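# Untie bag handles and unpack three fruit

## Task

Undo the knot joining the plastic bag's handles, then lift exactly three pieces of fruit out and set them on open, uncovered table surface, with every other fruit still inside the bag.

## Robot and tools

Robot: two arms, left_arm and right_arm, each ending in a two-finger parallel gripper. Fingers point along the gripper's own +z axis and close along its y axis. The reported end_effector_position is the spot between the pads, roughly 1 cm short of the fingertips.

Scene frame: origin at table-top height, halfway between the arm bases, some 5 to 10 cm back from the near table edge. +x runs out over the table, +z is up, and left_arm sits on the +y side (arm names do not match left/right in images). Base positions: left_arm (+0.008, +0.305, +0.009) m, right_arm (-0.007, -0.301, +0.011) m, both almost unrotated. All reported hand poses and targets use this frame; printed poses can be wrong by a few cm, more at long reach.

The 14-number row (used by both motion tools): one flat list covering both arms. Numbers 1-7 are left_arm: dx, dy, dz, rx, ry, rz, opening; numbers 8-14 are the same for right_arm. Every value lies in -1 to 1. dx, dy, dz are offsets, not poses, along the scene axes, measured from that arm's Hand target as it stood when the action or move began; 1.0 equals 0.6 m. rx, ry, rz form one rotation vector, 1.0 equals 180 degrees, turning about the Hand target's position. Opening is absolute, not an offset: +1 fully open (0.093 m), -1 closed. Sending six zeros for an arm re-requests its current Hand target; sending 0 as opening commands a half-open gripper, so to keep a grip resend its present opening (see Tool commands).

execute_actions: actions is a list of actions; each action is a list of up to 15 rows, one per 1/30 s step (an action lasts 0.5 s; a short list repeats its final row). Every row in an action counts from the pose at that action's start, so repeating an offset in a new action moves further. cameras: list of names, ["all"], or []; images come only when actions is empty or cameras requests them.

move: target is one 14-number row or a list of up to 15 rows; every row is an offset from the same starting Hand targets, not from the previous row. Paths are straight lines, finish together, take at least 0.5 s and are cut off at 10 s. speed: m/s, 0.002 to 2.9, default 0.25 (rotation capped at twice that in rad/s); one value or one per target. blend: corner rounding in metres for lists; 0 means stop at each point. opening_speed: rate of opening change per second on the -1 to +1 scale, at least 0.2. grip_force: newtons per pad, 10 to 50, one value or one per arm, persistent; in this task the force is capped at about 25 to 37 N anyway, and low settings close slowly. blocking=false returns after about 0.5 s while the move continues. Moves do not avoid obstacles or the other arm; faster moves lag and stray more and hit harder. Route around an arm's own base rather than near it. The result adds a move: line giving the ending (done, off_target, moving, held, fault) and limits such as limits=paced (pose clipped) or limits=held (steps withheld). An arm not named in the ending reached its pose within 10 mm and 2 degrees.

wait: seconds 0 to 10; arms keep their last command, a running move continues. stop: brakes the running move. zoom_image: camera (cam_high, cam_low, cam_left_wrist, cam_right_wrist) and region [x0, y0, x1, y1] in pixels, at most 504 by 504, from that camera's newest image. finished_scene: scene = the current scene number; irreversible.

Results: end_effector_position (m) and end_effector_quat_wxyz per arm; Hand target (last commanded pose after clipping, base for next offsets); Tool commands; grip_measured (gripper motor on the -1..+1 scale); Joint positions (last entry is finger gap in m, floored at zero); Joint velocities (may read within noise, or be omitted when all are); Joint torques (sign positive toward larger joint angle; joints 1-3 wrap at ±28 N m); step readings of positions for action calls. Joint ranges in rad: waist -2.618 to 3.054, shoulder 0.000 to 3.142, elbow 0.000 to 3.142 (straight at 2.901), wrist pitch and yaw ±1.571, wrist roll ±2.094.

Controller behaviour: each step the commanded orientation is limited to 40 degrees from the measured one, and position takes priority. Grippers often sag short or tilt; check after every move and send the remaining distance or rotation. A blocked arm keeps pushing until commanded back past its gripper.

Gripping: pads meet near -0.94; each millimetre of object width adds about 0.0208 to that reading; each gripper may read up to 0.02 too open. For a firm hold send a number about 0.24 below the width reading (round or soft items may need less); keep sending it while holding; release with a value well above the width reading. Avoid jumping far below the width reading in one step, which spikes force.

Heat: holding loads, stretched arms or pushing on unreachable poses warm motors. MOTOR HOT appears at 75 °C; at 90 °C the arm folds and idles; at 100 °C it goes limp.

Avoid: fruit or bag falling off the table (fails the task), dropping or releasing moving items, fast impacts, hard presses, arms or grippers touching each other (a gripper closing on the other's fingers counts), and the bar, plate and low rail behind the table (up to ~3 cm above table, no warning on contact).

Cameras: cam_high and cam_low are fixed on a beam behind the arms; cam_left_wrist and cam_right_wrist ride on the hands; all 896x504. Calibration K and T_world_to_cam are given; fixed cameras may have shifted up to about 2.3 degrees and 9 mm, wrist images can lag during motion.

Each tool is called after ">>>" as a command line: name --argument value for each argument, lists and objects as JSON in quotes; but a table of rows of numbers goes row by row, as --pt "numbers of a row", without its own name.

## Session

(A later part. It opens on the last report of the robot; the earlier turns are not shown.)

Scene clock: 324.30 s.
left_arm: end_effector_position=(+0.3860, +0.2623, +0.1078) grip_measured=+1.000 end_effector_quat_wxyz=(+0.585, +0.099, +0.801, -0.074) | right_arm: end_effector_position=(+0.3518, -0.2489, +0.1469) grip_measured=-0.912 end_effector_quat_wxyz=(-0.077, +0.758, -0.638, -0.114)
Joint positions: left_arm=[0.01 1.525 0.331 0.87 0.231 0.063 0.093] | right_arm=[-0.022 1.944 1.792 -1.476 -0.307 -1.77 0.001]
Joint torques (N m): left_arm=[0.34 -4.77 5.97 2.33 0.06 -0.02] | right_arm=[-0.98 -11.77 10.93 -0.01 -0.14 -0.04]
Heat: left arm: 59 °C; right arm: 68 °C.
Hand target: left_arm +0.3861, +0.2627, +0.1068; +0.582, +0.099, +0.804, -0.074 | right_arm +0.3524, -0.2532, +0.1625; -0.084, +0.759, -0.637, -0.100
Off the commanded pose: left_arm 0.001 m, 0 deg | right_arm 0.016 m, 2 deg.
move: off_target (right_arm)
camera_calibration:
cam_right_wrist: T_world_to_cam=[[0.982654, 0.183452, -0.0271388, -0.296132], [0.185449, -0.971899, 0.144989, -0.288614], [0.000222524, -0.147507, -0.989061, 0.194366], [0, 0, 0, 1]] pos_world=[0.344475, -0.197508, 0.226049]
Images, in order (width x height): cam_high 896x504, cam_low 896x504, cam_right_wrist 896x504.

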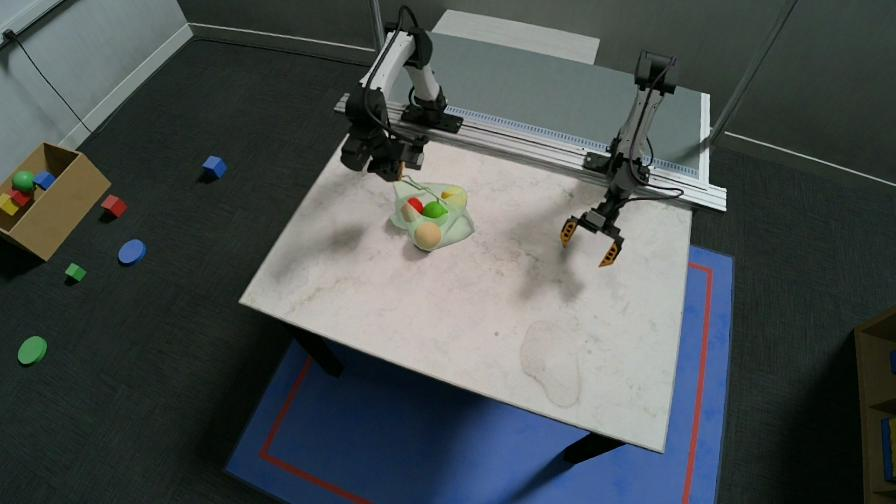

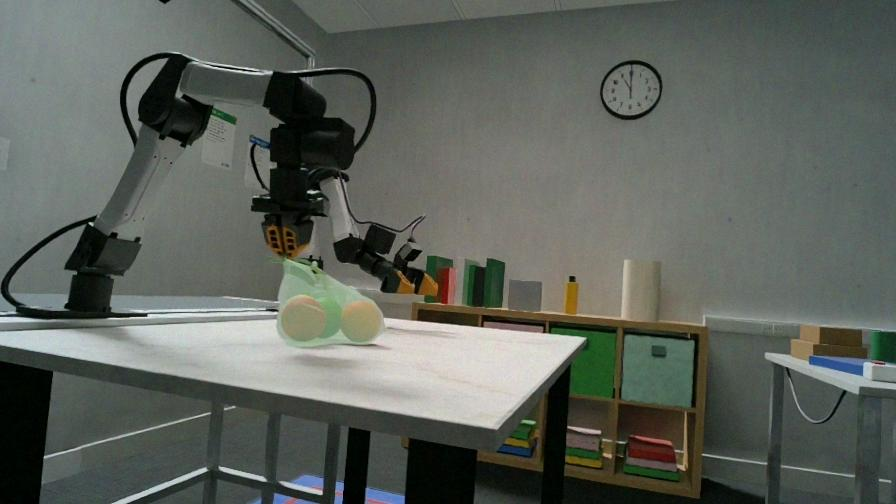

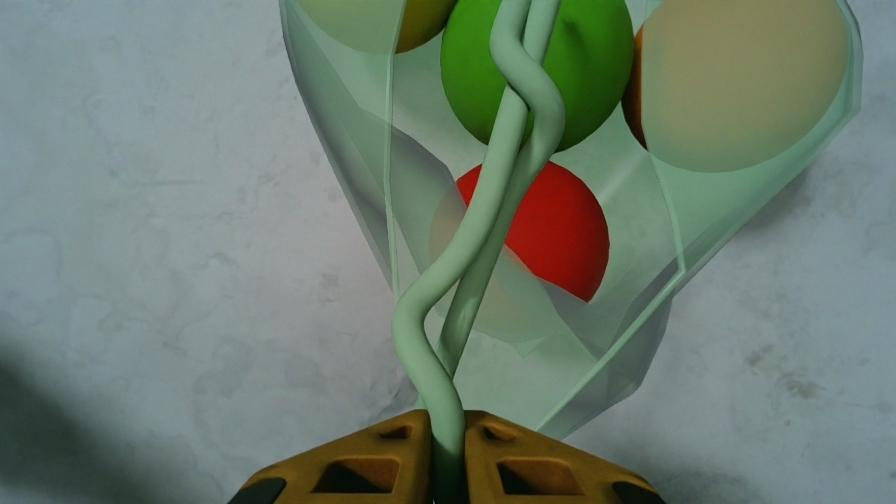

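>>> move --target '[0,0,0,0,0,0,1,-0.02,-0.08,0.06,0,0,0,-1]' --speed 0.08 --cameras '["cam_right_wrist","cam_low","cam_high"]'

>>> zoom_image --camera "cam_low" --region '[220, 180, 440, 370]'

>>> zoom_image --camera "cam_high" --region '[370, 130, 530, 280]'

Scene clock: 335.80 s.
left_arm: end_effector_position=(+0.3860, +0.2623, +0.1078) grip_measured=+1.000 end_effector_quat_wxyz=(+0.585, +0.099, +0.801, -0.074) | right_arm: end_effector_position=(+0.3431, -0.2970, +0.1826) grip_measured=-0.912 end_effector_quat_wxyz=(-0.099, +0.755, -0.642, -0.088)
Joint positions: left_arm=[0.01 1.525 0.331 0.87 0.231 0.063 0.093] | right_arm=[-0.166 1.885 1.847 -1.563 -0.307 -1.898 0.001]
Joint torques (N m): left_arm=[0.39 -4.81 5.96 2.32 0.06 -0.02] | right_arm=[-0.92 -11.89 9.84 0.07 -0.14 -0.08]
Heat: left arm: 59 °C; right arm: 69 °C.
Hand target: left_arm +0.3861, +0.2627, +0.1068; +0.582, +0.099, +0.804, -0.074 | right_arm +0.3403, -0.3012, +0.1985; -0.084, +0.759, -0.637, -0.100
Off the commanded pose: left_arm 0.001 m, 0 deg | right_arm 0.017 m, 2 deg.
joint sent to its limit (right arm) — joint 4 (wrist pitch), lower limit. The joint targets are off in orientation, not in position.
move: off_target (right_arm)
camera_calibration:
cam_right_wrist: T_world_to_cam=[[0.985701, 0.164209, 0.0378116, -0.29655], [0.156422, -0.975123, 0.157057, -0.332118], [0.0626612, -0.148897, -0.986865, 0.200434], [0, 0, 0, 1]] pos_world=[0.3317, -0.245316, 0.261175]
Images, in order (width x height): cam_high 896x504, cam_low 896x504, cam_right_wrist 896x504.

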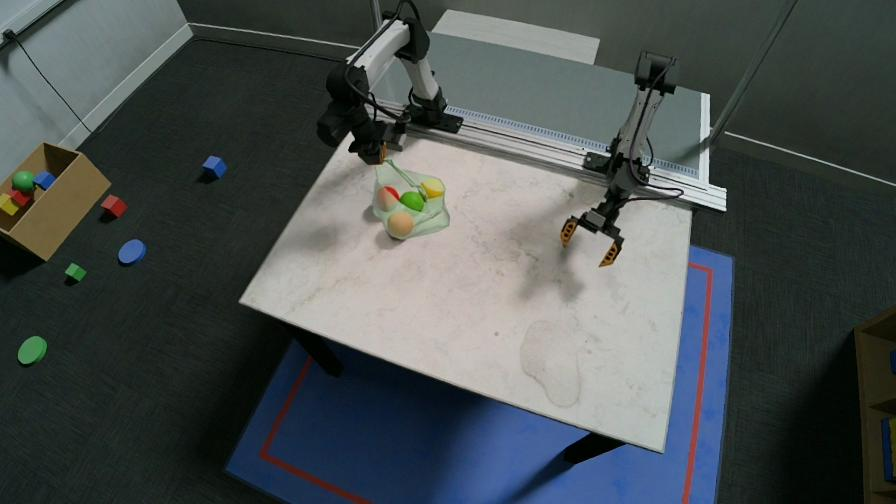

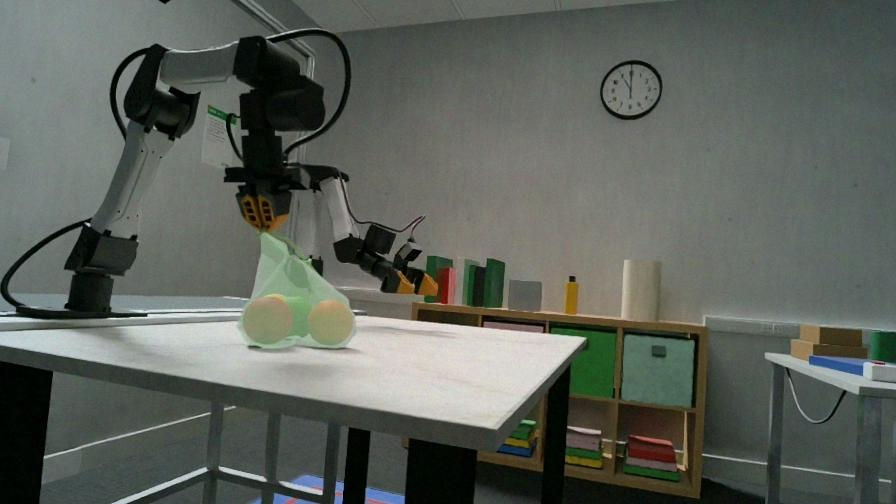

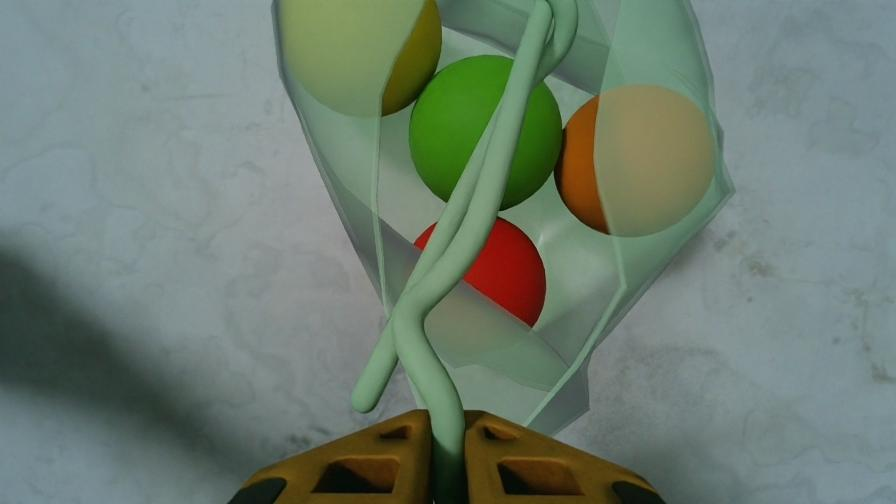

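Scaled by 2.291 from the camera's 896x504 image, which has a finer 1280x720 frame.

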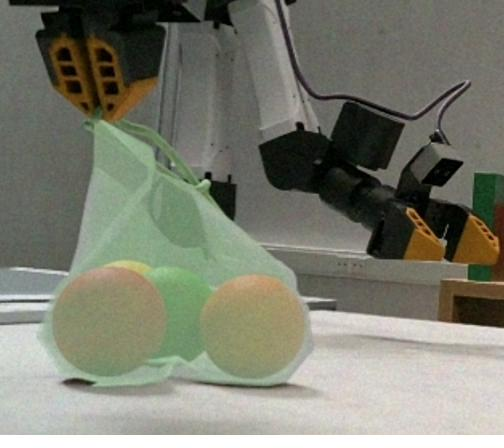

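Scaled by 3.150 from the camera's 896x504 image, which has a finer 1280x720 frame.

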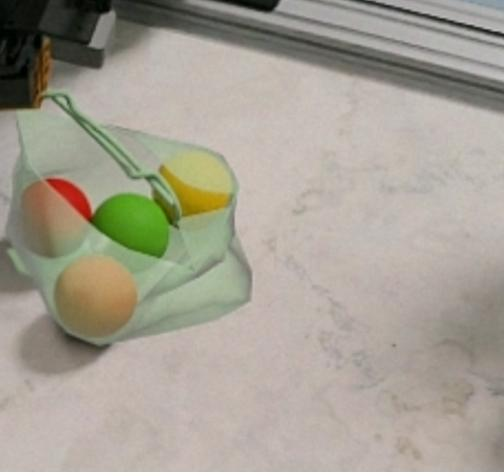

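>>> move --target '[0,0,0,0,0,0,1,0.05,-0.09,0.0,0,0,0,-1]' --speed 0.08 --cameras '["cam_right_wrist","cam_low","cam_high"]'

>>> zoom_image --camera "cam_low" --region '[180, 180, 400, 370]'

>>> zoom_image --camera "cam_high" --region '[340, 130, 500, 280]'

Scene clock: 352.73 s.
left_arm: end_effector_position=(+0.3860, +0.2623, +0.1078) grip_measured=+1.000 end_effector_quat_wxyz=(+0.585, +0.099, +0.801, -0.074) | right_arm: end_effector_position=(+0.3683, -0.3479, +0.1960) grip_measured=-0.912 end_effector_quat_wxyz=(-0.123, +0.754, -0.644, -0.042)
Joint positions: left_arm=[0.01 1.525 0.331 0.87 0.231 0.063 0.093] | right_arm=[-0.292 1.955 1.991 -1.568 -0.307 -2.008 0.001]
Joint torques (N m): left_arm=[0.38 -4.77 5.94 2.31 0.04 -0.02] | right_arm=[-1.09 -8.09 10.99 0.32 -0.13 -0.08]
Heat: left arm: 60 °C; right arm: 66 °C.
Hand target: left_arm +0.3861, +0.2627, +0.1068; +0.582, +0.099, +0.804, -0.074 | right_arm +0.3704, -0.3552, +0.1986; -0.084, +0.759, -0.637, -0.100
Off the commanded pose: left_arm 0.001 m, 0 deg | right_arm 0.008 m, 8 deg.
joint sent to its limit (right arm) — joint 4 (wrist pitch), lower limit. The joint targets are off in orientation, not in position.
move: off_target (right_arm)
camera_calibration:
cam_right_wrist: T_world_to_cam=[[0.979656, 0.150358, 0.132913, -0.334721], [0.123086, -0.973287, 0.193809, -0.382139], [0.158503, -0.173506, -0.971994, 0.157713], [0, 0, 0, 1]] pos_world=[0.34995, -0.294239, 0.271847]
Images, in order (width x height): cam_high 896x504, cam_low 896x504, cam_right_wrist 896x504.

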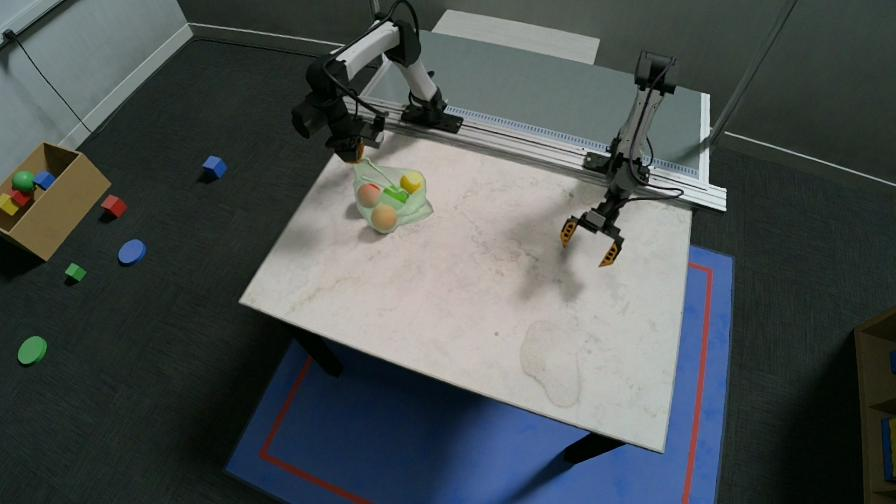

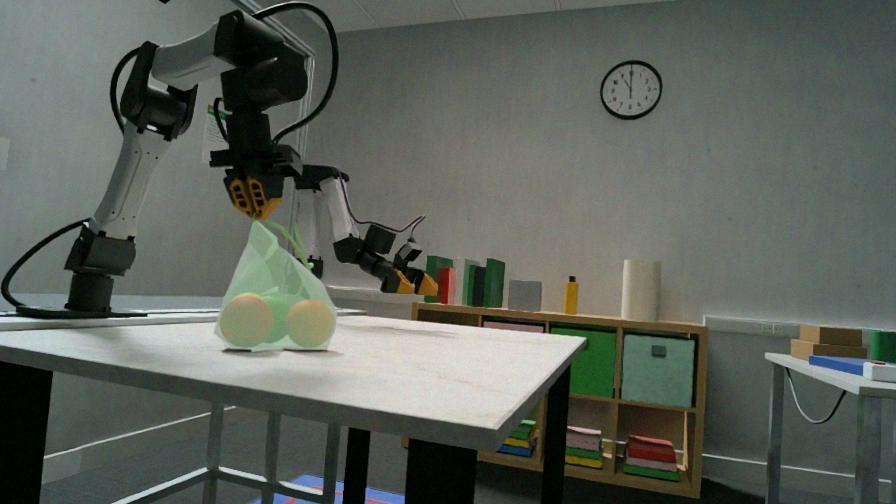

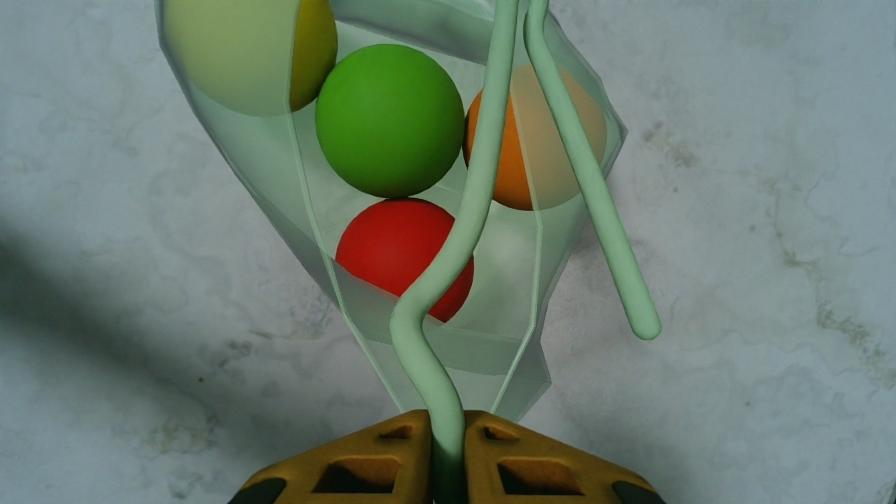

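Scaled by 2.291 from the camera's 896x504 image, which has a finer 1280x720 frame.

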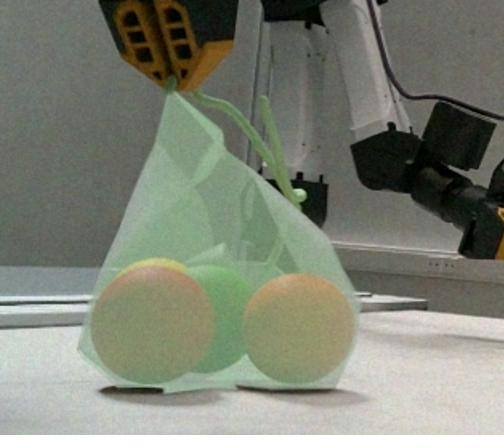

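Scaled by 3.150 from the camera's 896x504 image, which has a finer 1280x720 frame.

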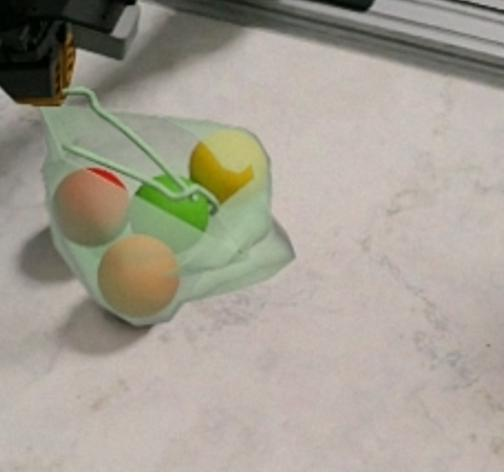

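>>> move --target '[0,0,0,0,0,0,1,0.0,-0.02,0.085,0,-0.12,0,-1]' --speed 0.08 --cameras '["cam_right_wrist","cam_low","cam_high"]'

>>> zoom_image --camera "cam_low" --region '[180, 180, 400, 370]'

>>> zoom_image --camera "cam_high" --region '[340, 130, 500, 280]'

Scene clock: 372.17 s.
left_arm: end_effector_position=(+0.3860, +0.2623, +0.1078) grip_measured=+1.000 end_effector_quat_wxyz=(+0.585, +0.099, +0.801, -0.074) | right_arm: end_effector_position=(+0.3691, -0.3639, +0.2334) grip_measured=-0.912 end_effector_quat_wxyz=(-0.186, +0.761, -0.621, +0.017)
Joint positions: left_arm=[0.01 1.525 0.331 0.87 0.231 0.063 0.093] | right_arm=[-0.373 1.868 1.991 -1.526 -0.393 -2.103 0.001]
Joint torques (N m): left_arm=[0.32 -4.77 5.94 2.32 0.06 -0.03] | right_arm=[-1.26 -12.14 8.76 1.01 -0.39 -0.04]
Heat: left arm: 60 °C; right arm: 65 °C.
Hand target: left_arm +0.3861, +0.2627, +0.1068; +0.582, +0.099, +0.804, -0.074 | right_arm +0.3703, -0.3672, +0.2495; -0.202, +0.765, -0.610, +0.044
Off the commanded pose: left_arm 0.001 m, 0 deg | right_arm 0.017 m, 4 deg.
joint sent to its limit (right arm) — joint 6 (wrist roll), lower limit. The joint targets still meet the commanded pose.
move: off_target (right_arm)
camera_calibration:
cam_right_wrist: T_world_to_cam=[[0.936827, 0.169017, 0.306249, -0.355883], [0.112204, -0.974453, 0.194556, -0.401546], [0.331308, -0.147903, -0.931858, 0.127274], [0, 0, 0, 1]] pos_world=[0.336289, -0.312313, 0.305714]
Images, in order (width x height): cam_high 896x504, cam_low 896x504, cam_right_wrist 896x504.

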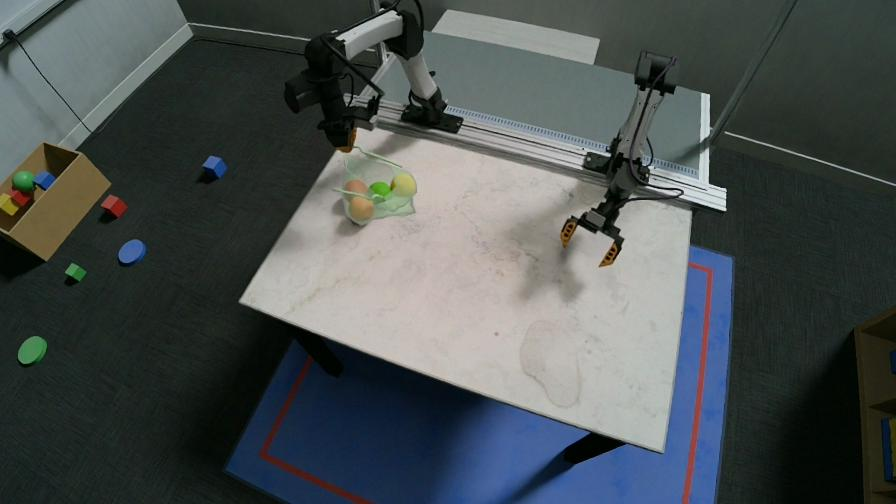

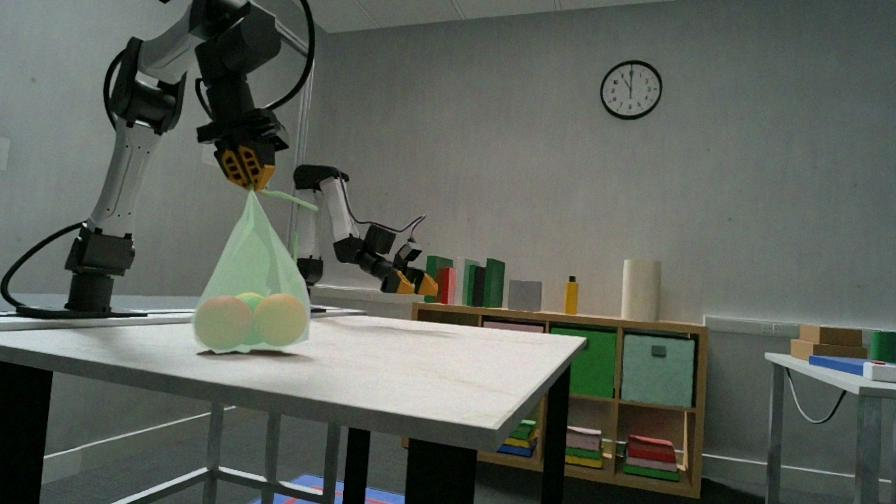

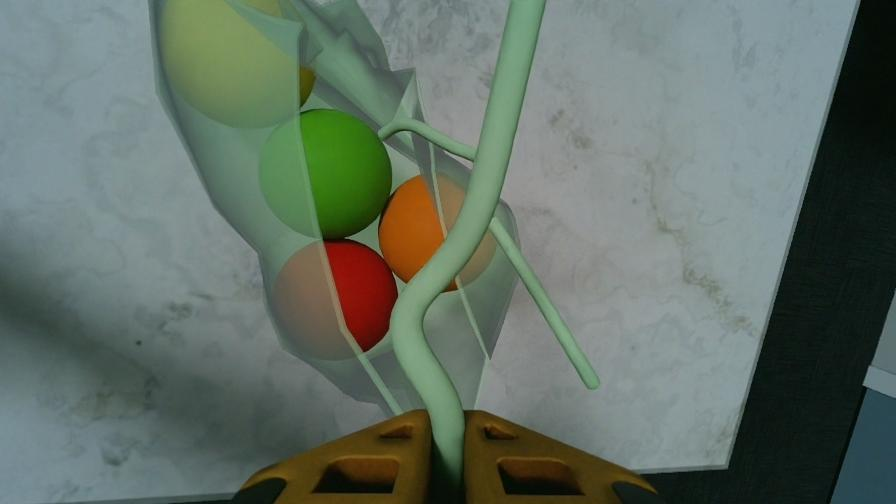

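Scaled by 2.291 from the camera's 896x504 image, which has a finer 1280x720 frame.

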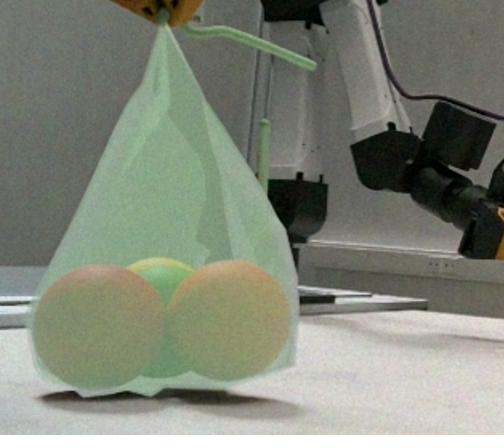

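Scaled by 3.150 from the camera's 896x504 image, which has a finer 1280x720 frame.

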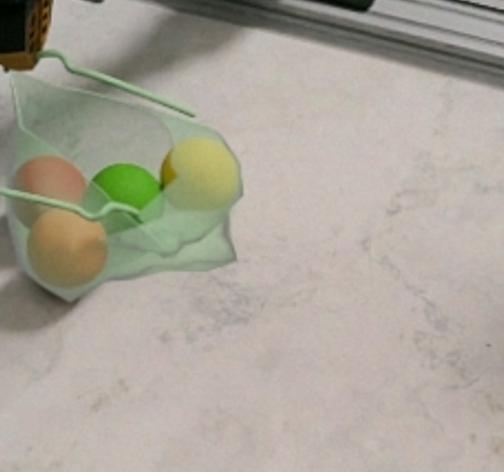

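>>> move --target '[0,0,0,0,0,0,1,-0.01,-0.055,-0.25,0,0.08,-0.15,-1]' --speed 0.12 --cameras '["cam_right_wrist","cam_low","cam_high"]'

>>> zoom_image --camera "cam_low" --region '[180, 180, 400, 370]'

>>> zoom_image --camera "cam_high" --region '[320, 130, 480, 280]'

Scene clock: 423.67 s.
left_arm: end_effector_position=(+0.3860, +0.2623, +0.1078) grip_measured=+1.000 end_effector_quat_wxyz=(+0.585, +0.099, +0.801, -0.074) | right_arm: end_effector_position=(+0.3664, -0.3928, +0.1083) grip_measured=-0.912 end_effector_quat_wxyz=(+0.118, -0.610, +0.784, +0.005)
Joint positions: left_arm=[0.01 1.525 0.331 0.87 0.231 0.063 0.093] | right_arm=[-0.373 1.877 1.529 -1.096 -0.256 -1.669 0.001]
Joint torques (N m): left_arm=[0.34 -4.74 5.94 2.33 0.06 -0.03] | right_arm=[-1.11 -7.77 7.05 0.85 -0.04 0.09]
Heat: left arm: 60 °C; right arm: 62 °C.
Hand target: left_arm +0.3861, +0.2627, +0.1068; +0.582, +0.099, +0.804, -0.074 | right_arm +0.3644, -0.4001, +0.0996; +0.109, -0.601, +0.792, +0.005
Off the commanded pose: left_arm 0.001 m, 0 deg | right_arm 0.012 m, 2 deg.
move: off_target (right_arm)
camera_calibration:
cam_right_wrist: T_world_to_cam=[[0.958898, -0.247681, 0.138454, -0.463812], [-0.273896, -0.935413, 0.223569, -0.251473], [0.0741385, -0.252302, -0.964804, 0.0641059], [0, 0, 0, 1]] pos_world=[0.371118, -0.333935, 0.182288]
Images, in order (width x height): cam_high 896x504, cam_low 896x504, cam_right_wrist 896x504.

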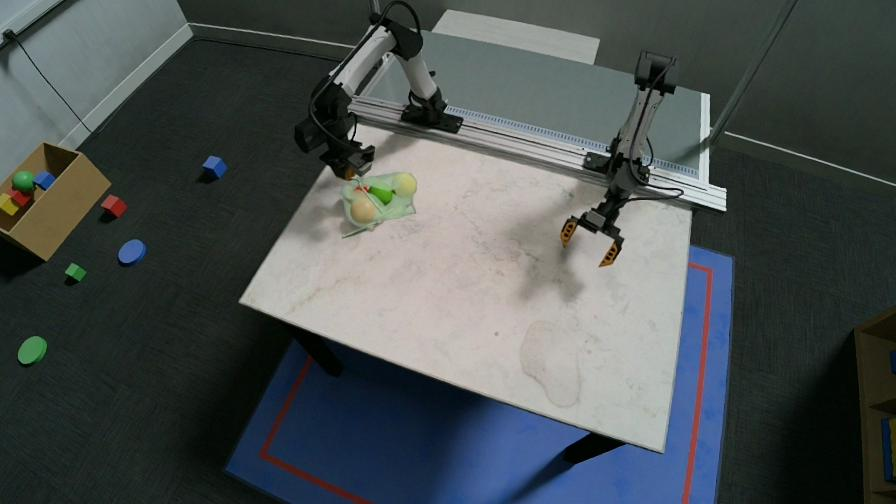

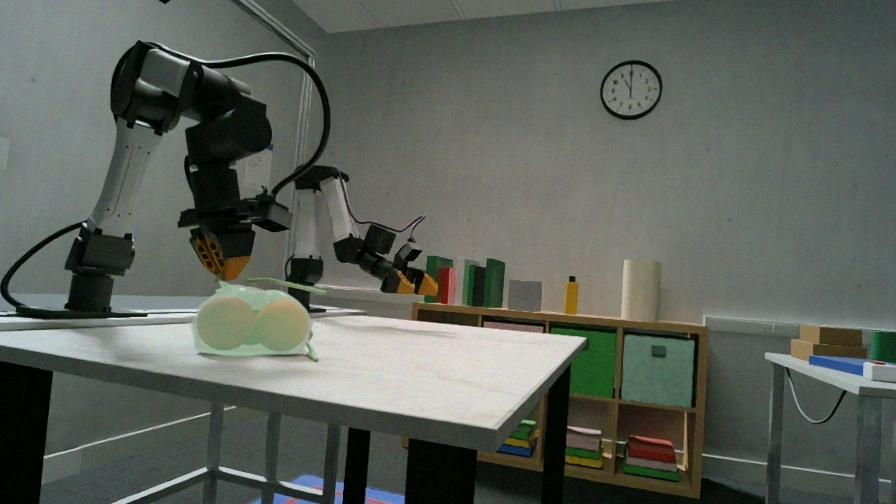

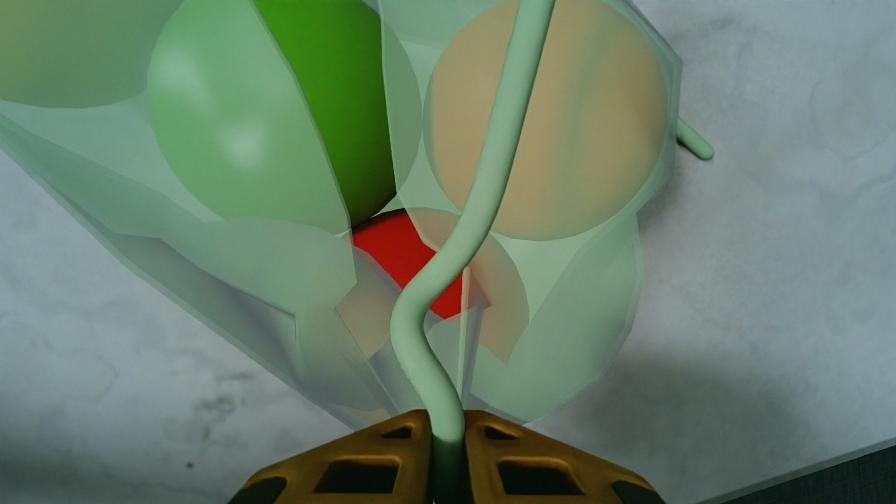

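Scaled by 2.291 from the camera's 896x504 image, which has a finer 1280x720 frame.

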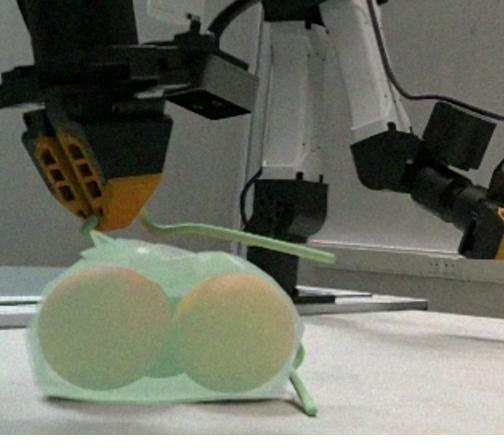

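Scaled by 3.150 from the camera's 896x504 image, which has a finer 1280x720 frame.

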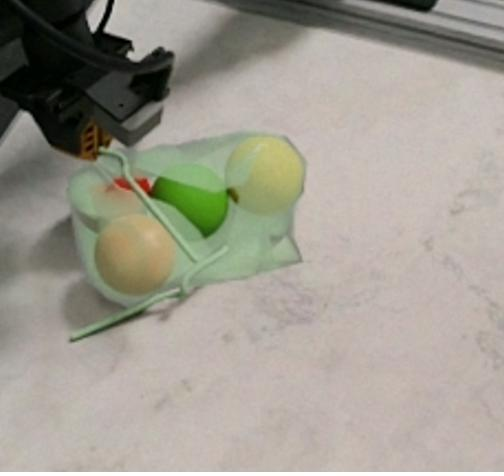

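>>> move --pt "0 0 0 0 0 0 1 0 0 0 0 0 0 -0.3" --pt "0 0 0 0 0 0 1 0 -0.03 0.12 0 0 0 -0.3" --speed 0.15 --cameras '["cam_right_wrist","cam_high"]'

>>> zoom_image --camera "cam_high" --region '[320, 130, 480, 280]'

Scene clock: 451.57 s.
left_arm: end_effector_position=(+0.3860, +0.2623, +0.1078) grip_measured=+1.000 end_effector_quat_wxyz=(+0.585, +0.099, +0.801, -0.074) | right_arm: end_effector_position=(+0.3644, -0.4122, +0.1706) grip_measured=-0.302 end_effector_quat_wxyz=(+0.114, -0.602, +0.790, +0.005)
Joint positions: left_arm=[0.01 1.525 0.331 0.87 0.231 0.063 0.093] | right_arm=[-0.43 1.91 1.818 -1.37 -0.256 -1.709 0.031]
Joint torques (N m): left_arm=[0.31 -4.82 5.98 2.31 0.06 -0.03] | right_arm=[-1.14 -7.92 11.04 0.43 -0.12 -0.08]
Heat: left arm: 60 °C; right arm: 62 °C.
Hand target: left_arm +0.3861, +0.2627, +0.1068; +0.582, +0.099, +0.804, -0.074 | right_arm +0.3644, -0.4182, +0.1715; +0.109, -0.601, +0.792, +0.005
Off the commanded pose: left_arm 0.001 m, 0 deg | right_arm 0.006 m, 1 deg.
move: done
camera_calibration:
cam_right_wrist: T_world_to_cam=[[0.95519, -0.265249, 0.13136, -0.479998], [-0.2895, -0.929647, 0.227918, -0.276834], [0.0616632, -0.255734, -0.964779, 0.122561], [0, 0, 0, 1]] pos_world=[0.370788, -0.353334, 0.244392]
Images, in order (width x height): cam_high 896x504, cam_right_wrist 896x504.

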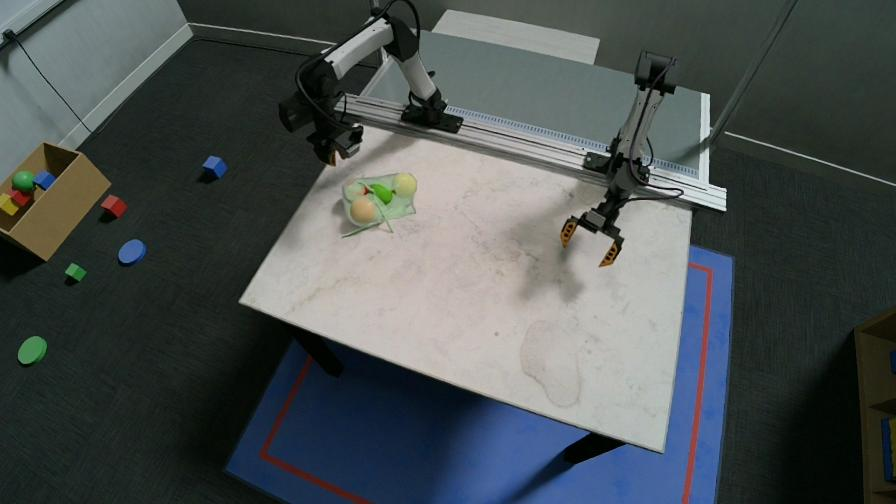

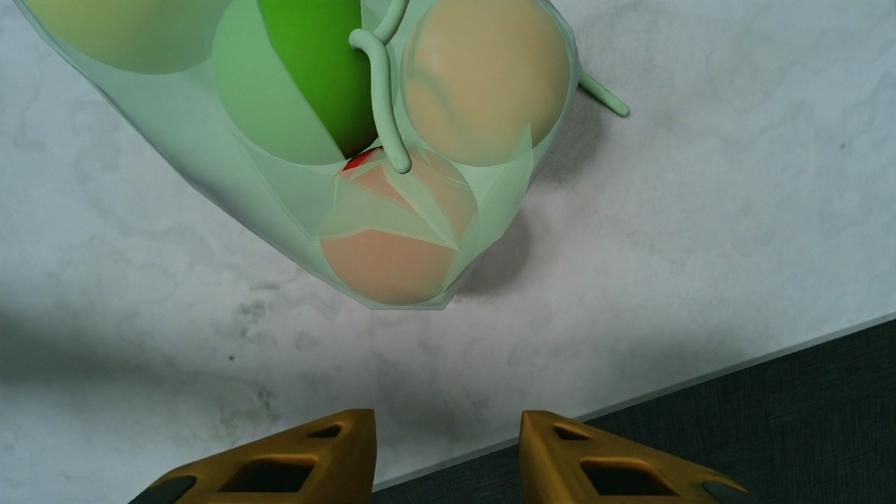

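Scaled by 3.150 from the camera's 896x504 image, which has a finer 1280x720 frame.

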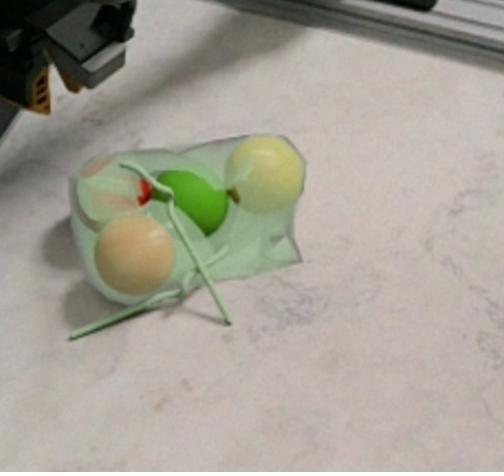

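>>> move --pt "0 0 0 0 0 0 1 0 -0.1 -0.05 0 0 0 1" --pt "0 0 0 0 0 0 1 0 -0.1 -0.222 0 0 0 1" --speed 0.2 --cameras '["cam_right_wrist","cam_high"]'

Scene clock: 487.07 s.
left_arm: end_effector_position=(+0.3860, +0.2623, +0.1078) grip_measured=+1.000 end_effector_quat_wxyz=(+0.585, +0.099, +0.801, -0.074) | right_arm: end_effector_position=(+0.3639, -0.4782, +0.0450) grip_measured=+1.000 end_effector_quat_wxyz=(+0.109, -0.603, +0.790, +0.003)
Joint positions: left_arm=[0.01 1.525 0.331 0.87 0.231 0.063 0.093] | right_arm=[-0.562 2.082 1.554 -0.969 -0.256 -1.846 0.093]
Joint torques (N m): left_arm=[0.35 -4.72 5.98 2.32 0.07 -0.05] | right_arm=[-0.14 -9.44 7.17 0.78 -0.23 0.1]
Heat: left arm: 60 °C; right arm: 63 °C.
Hand target: left_arm +0.3861, +0.2627, +0.1068; +0.582, +0.099, +0.804, -0.074 | right_arm +0.3644, -0.4781, +0.0383; +0.109, -0.601, +0.792, +0.005
Off the commanded pose: left_arm 0.001 m, 0 deg | right_arm 0.007 m, 0 deg.
move: done
camera_calibration:
cam_right_wrist: T_world_to_cam=[[0.955889, -0.26435, 0.128042, -0.480109], [-0.288425, -0.927212, 0.238935, -0.309405], [0.0555597, -0.265326, -0.962557, -0.017865], [0, 0, 0, 1]] pos_world=[0.370684, -0.41854, 0.118206]
Images, in order (width x height): cam_high 896x504, cam_right_wrist 896x504.

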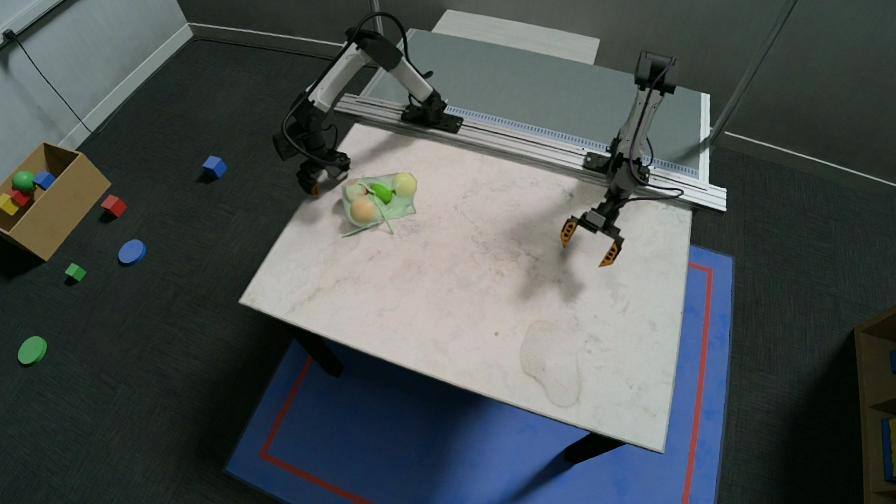

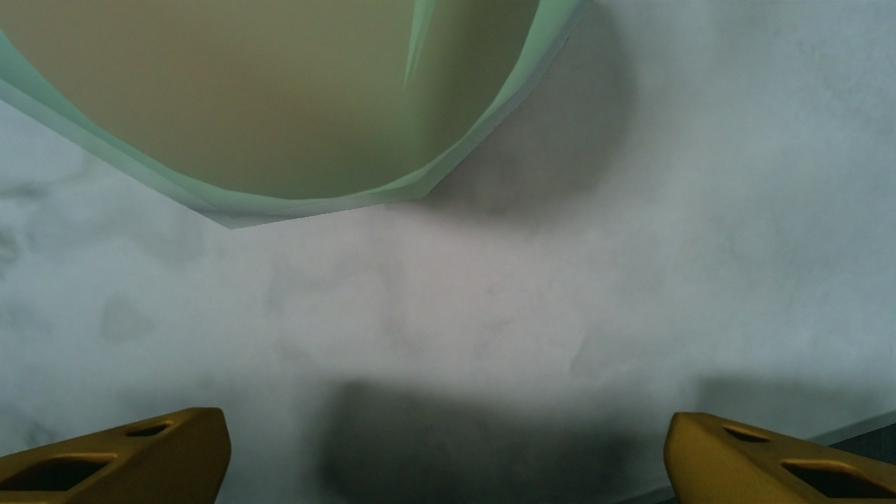

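>>> move --pt "0 0 0 0 0 0 1 -0.045 0.02 0 0 0 0 1" --pt "0 0 0 0 0 0 1 -0.045 0.36 0 0 0 0 1" --speed 0.1 --blend '[0.02,0]' --cameras '["cam_right_wrist","cam_high"]'

>>> zoom_image --camera "cam_high" --region '[340, 130, 540, 300]'

Scene clock: 499.87 s.
left_arm: end_effector_position=(+0.3860, +0.2623, +0.1078) grip_measured=+1.000 end_effector_quat_wxyz=(+0.585, +0.099, +0.801, -0.074) | right_arm: end_effector_position=(+0.3364, -0.2611, +0.0317) grip_measured=+1.000 end_effector_quat_wxyz=(+0.100, -0.603, +0.791, +0.019)
Joint positions: left_arm=[0.01 1.525 0.331 0.87 0.231 0.063 0.093] | right_arm=[0.012 1.776 1.108 -0.735 -0.19 -1.266 0.093]
Joint torques (N m): left_arm=[0.31 -4.78 5.98 2.33 0.06 -0.02] | right_arm=[-0.02 -11.12 6.38 1.03 -0.03 0.13]
Heat: left arm: 60 °C; right arm: 62 °C.
Hand target: left_arm +0.3861, +0.2627, +0.1068; +0.582, +0.099, +0.804, -0.074 | right_arm +0.3375, -0.2622, +0.0383; +0.109, -0.601, +0.792, +0.005
Off the commanded pose: left_arm 0.001 m, 0 deg | right_arm 0.007 m, 2 deg.
move: done; blend cut to 0.0147 m at target 1
camera_calibration:
cam_right_wrist: T_world_to_cam=[[0.960636, -0.26222, 0.0917584, -0.394727], [-0.276785, -0.93173, 0.235094, -0.117764], [0.0238479, -0.251237, -0.967632, 0.0429767], [0, 0, 0, 1]] pos_world=[0.345569, -0.202432, 0.105491]
Images, in order (width x height): cam_high 896x504, cam_right_wrist 896x504.

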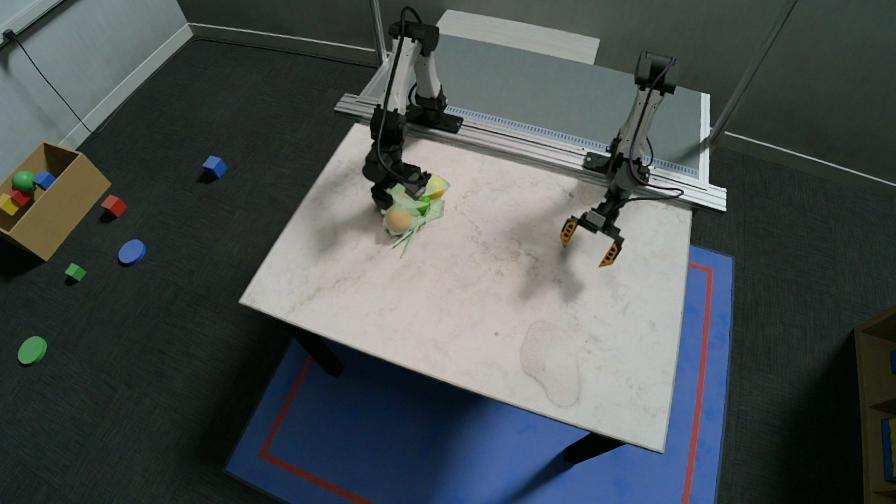

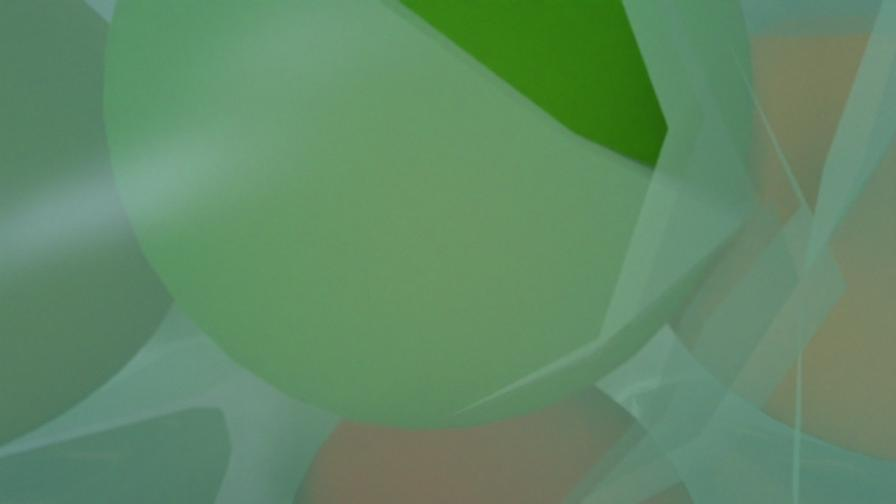

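Scaled by 2.520 from the camera's 896x504 image, which has a finer 1280x720 frame.

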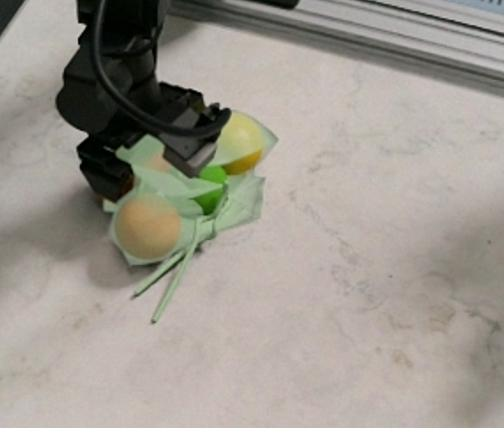

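>>> move --pt "0 0 0 0 0 0 1 0 -0.2 0 0 0 0 1" --pt "0 0 0 0 0 0 1 0 -0.2 0.27 0 0 0 1" --pt "0 0 0 0 0 0 1 -0.05 0.05 0.33 0 0 0 1" --speed 0.2 --blend '[0.04,0.04,0]' --cameras '["cam_right_wrist","cam_high","cam_low"]'

>>> zoom_image --camera "cam_high" --region '[340, 130, 540, 300]'

>>> zoom_image --camera "cam_low" --region '[220, 230, 440, 390]'

Scene clock: 512.53 s.
left_arm: end_effector_position=(+0.3860, +0.2623, +0.1078) grip_measured=+1.000 end_effector_quat_wxyz=(+0.585, +0.099, +0.801, -0.074) | right_arm: end_effector_position=(+0.3101, -0.2306, +0.2208) grip_measured=+1.000 end_effector_quat_wxyz=(+0.098, -0.603, +0.791, +0.020)
Joint positions: left_arm=[0.01 1.525 0.331 0.87 0.231 0.063 0.093] | right_arm=[0.093 1.623 1.705 -1.473 -0.176 -1.185 0.093]
Joint torques (N m): left_arm=[0.34 -4.77 5.9 2.31 0.06 -0.02] | right_arm=[-0.16 -9.24 11.28 0.65 -0.03 0.13]
Heat: left arm: 60 °C; right arm: 62 °C.
Hand target: left_arm +0.3861, +0.2627, +0.1068; +0.582, +0.099, +0.804, -0.074 | right_arm +0.3075, -0.2322, +0.2362; +0.109, -0.601, +0.792, +0.005
Off the commanded pose: left_arm 0.001 m, 0 deg | right_arm 0.016 m, 2 deg.
move: off_target (right_arm)
camera_calibration:
cam_right_wrist: T_world_to_cam=[[0.960929, -0.262353, 0.0882425, -0.378078], [-0.276076, -0.931395, 0.237245, -0.141807], [0.0199468, -0.252337, -0.967434, 0.235145], [0, 0, 0, 1]] pos_world=[0.319466, -0.171933, 0.294493]
Images, in order (width x height): cam_high 896x504, cam_low 896x504, cam_right_wrist 896x504.

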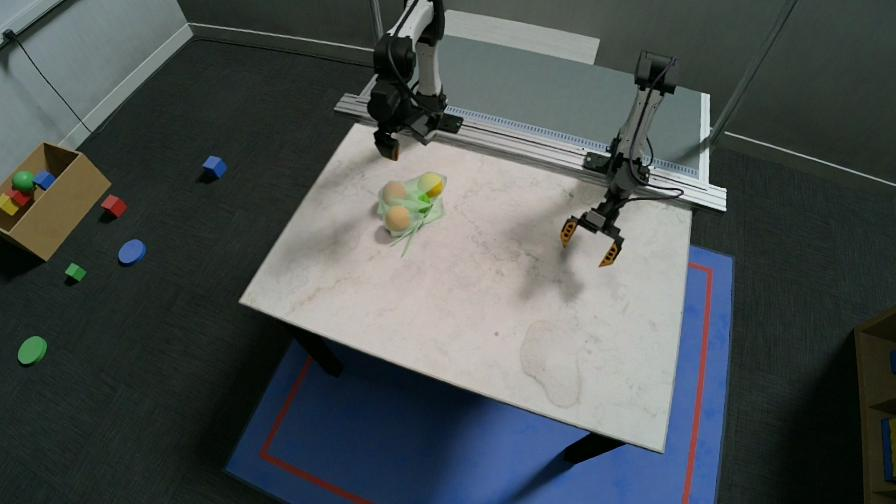

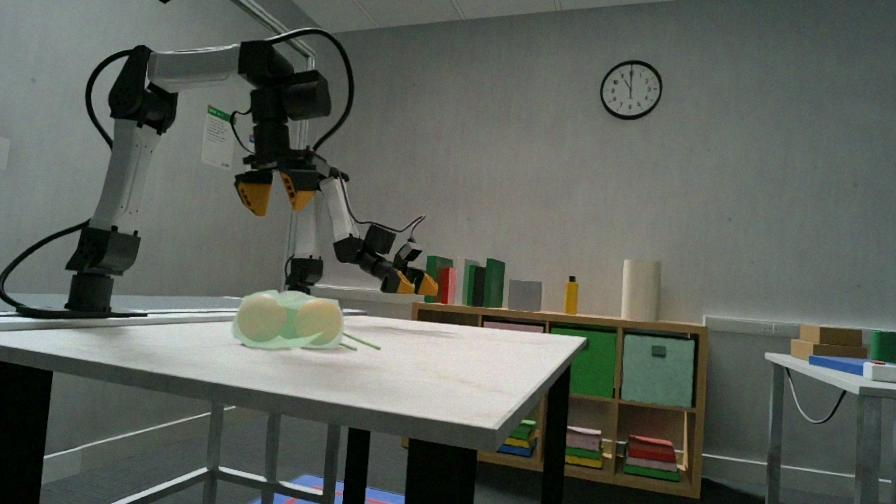

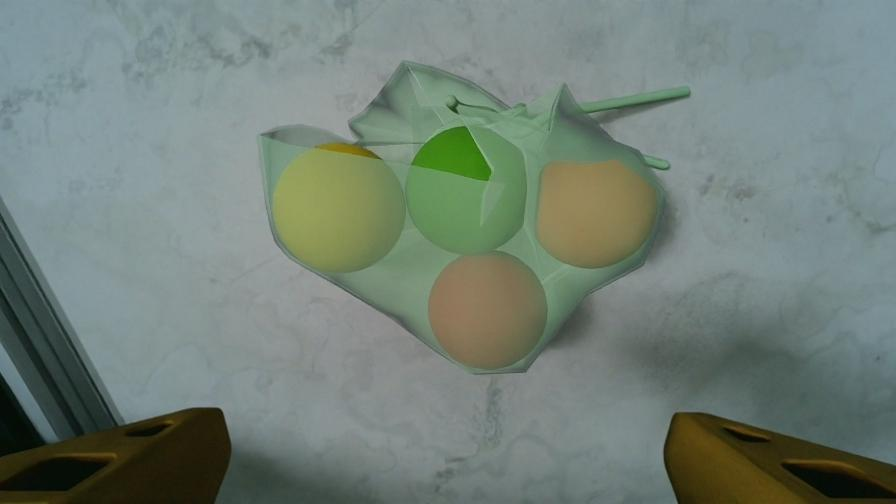

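Scaled by 2.520 from the camera's 896x504 image, which has a finer 1280x720 frame.

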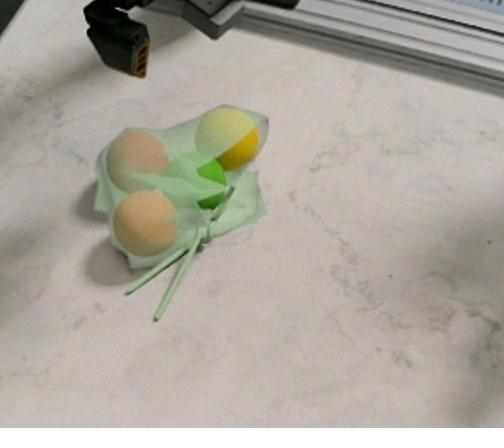

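Scaled by 2.291 from the camera's 896x504 image, which has a finer 1280x720 frame.

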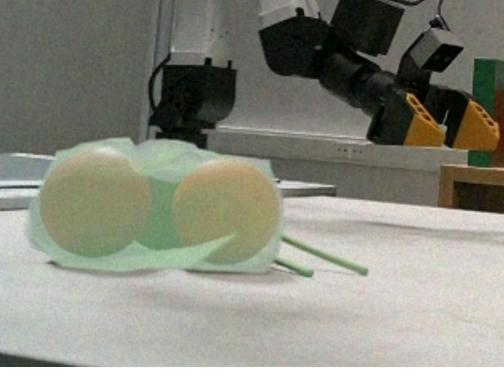

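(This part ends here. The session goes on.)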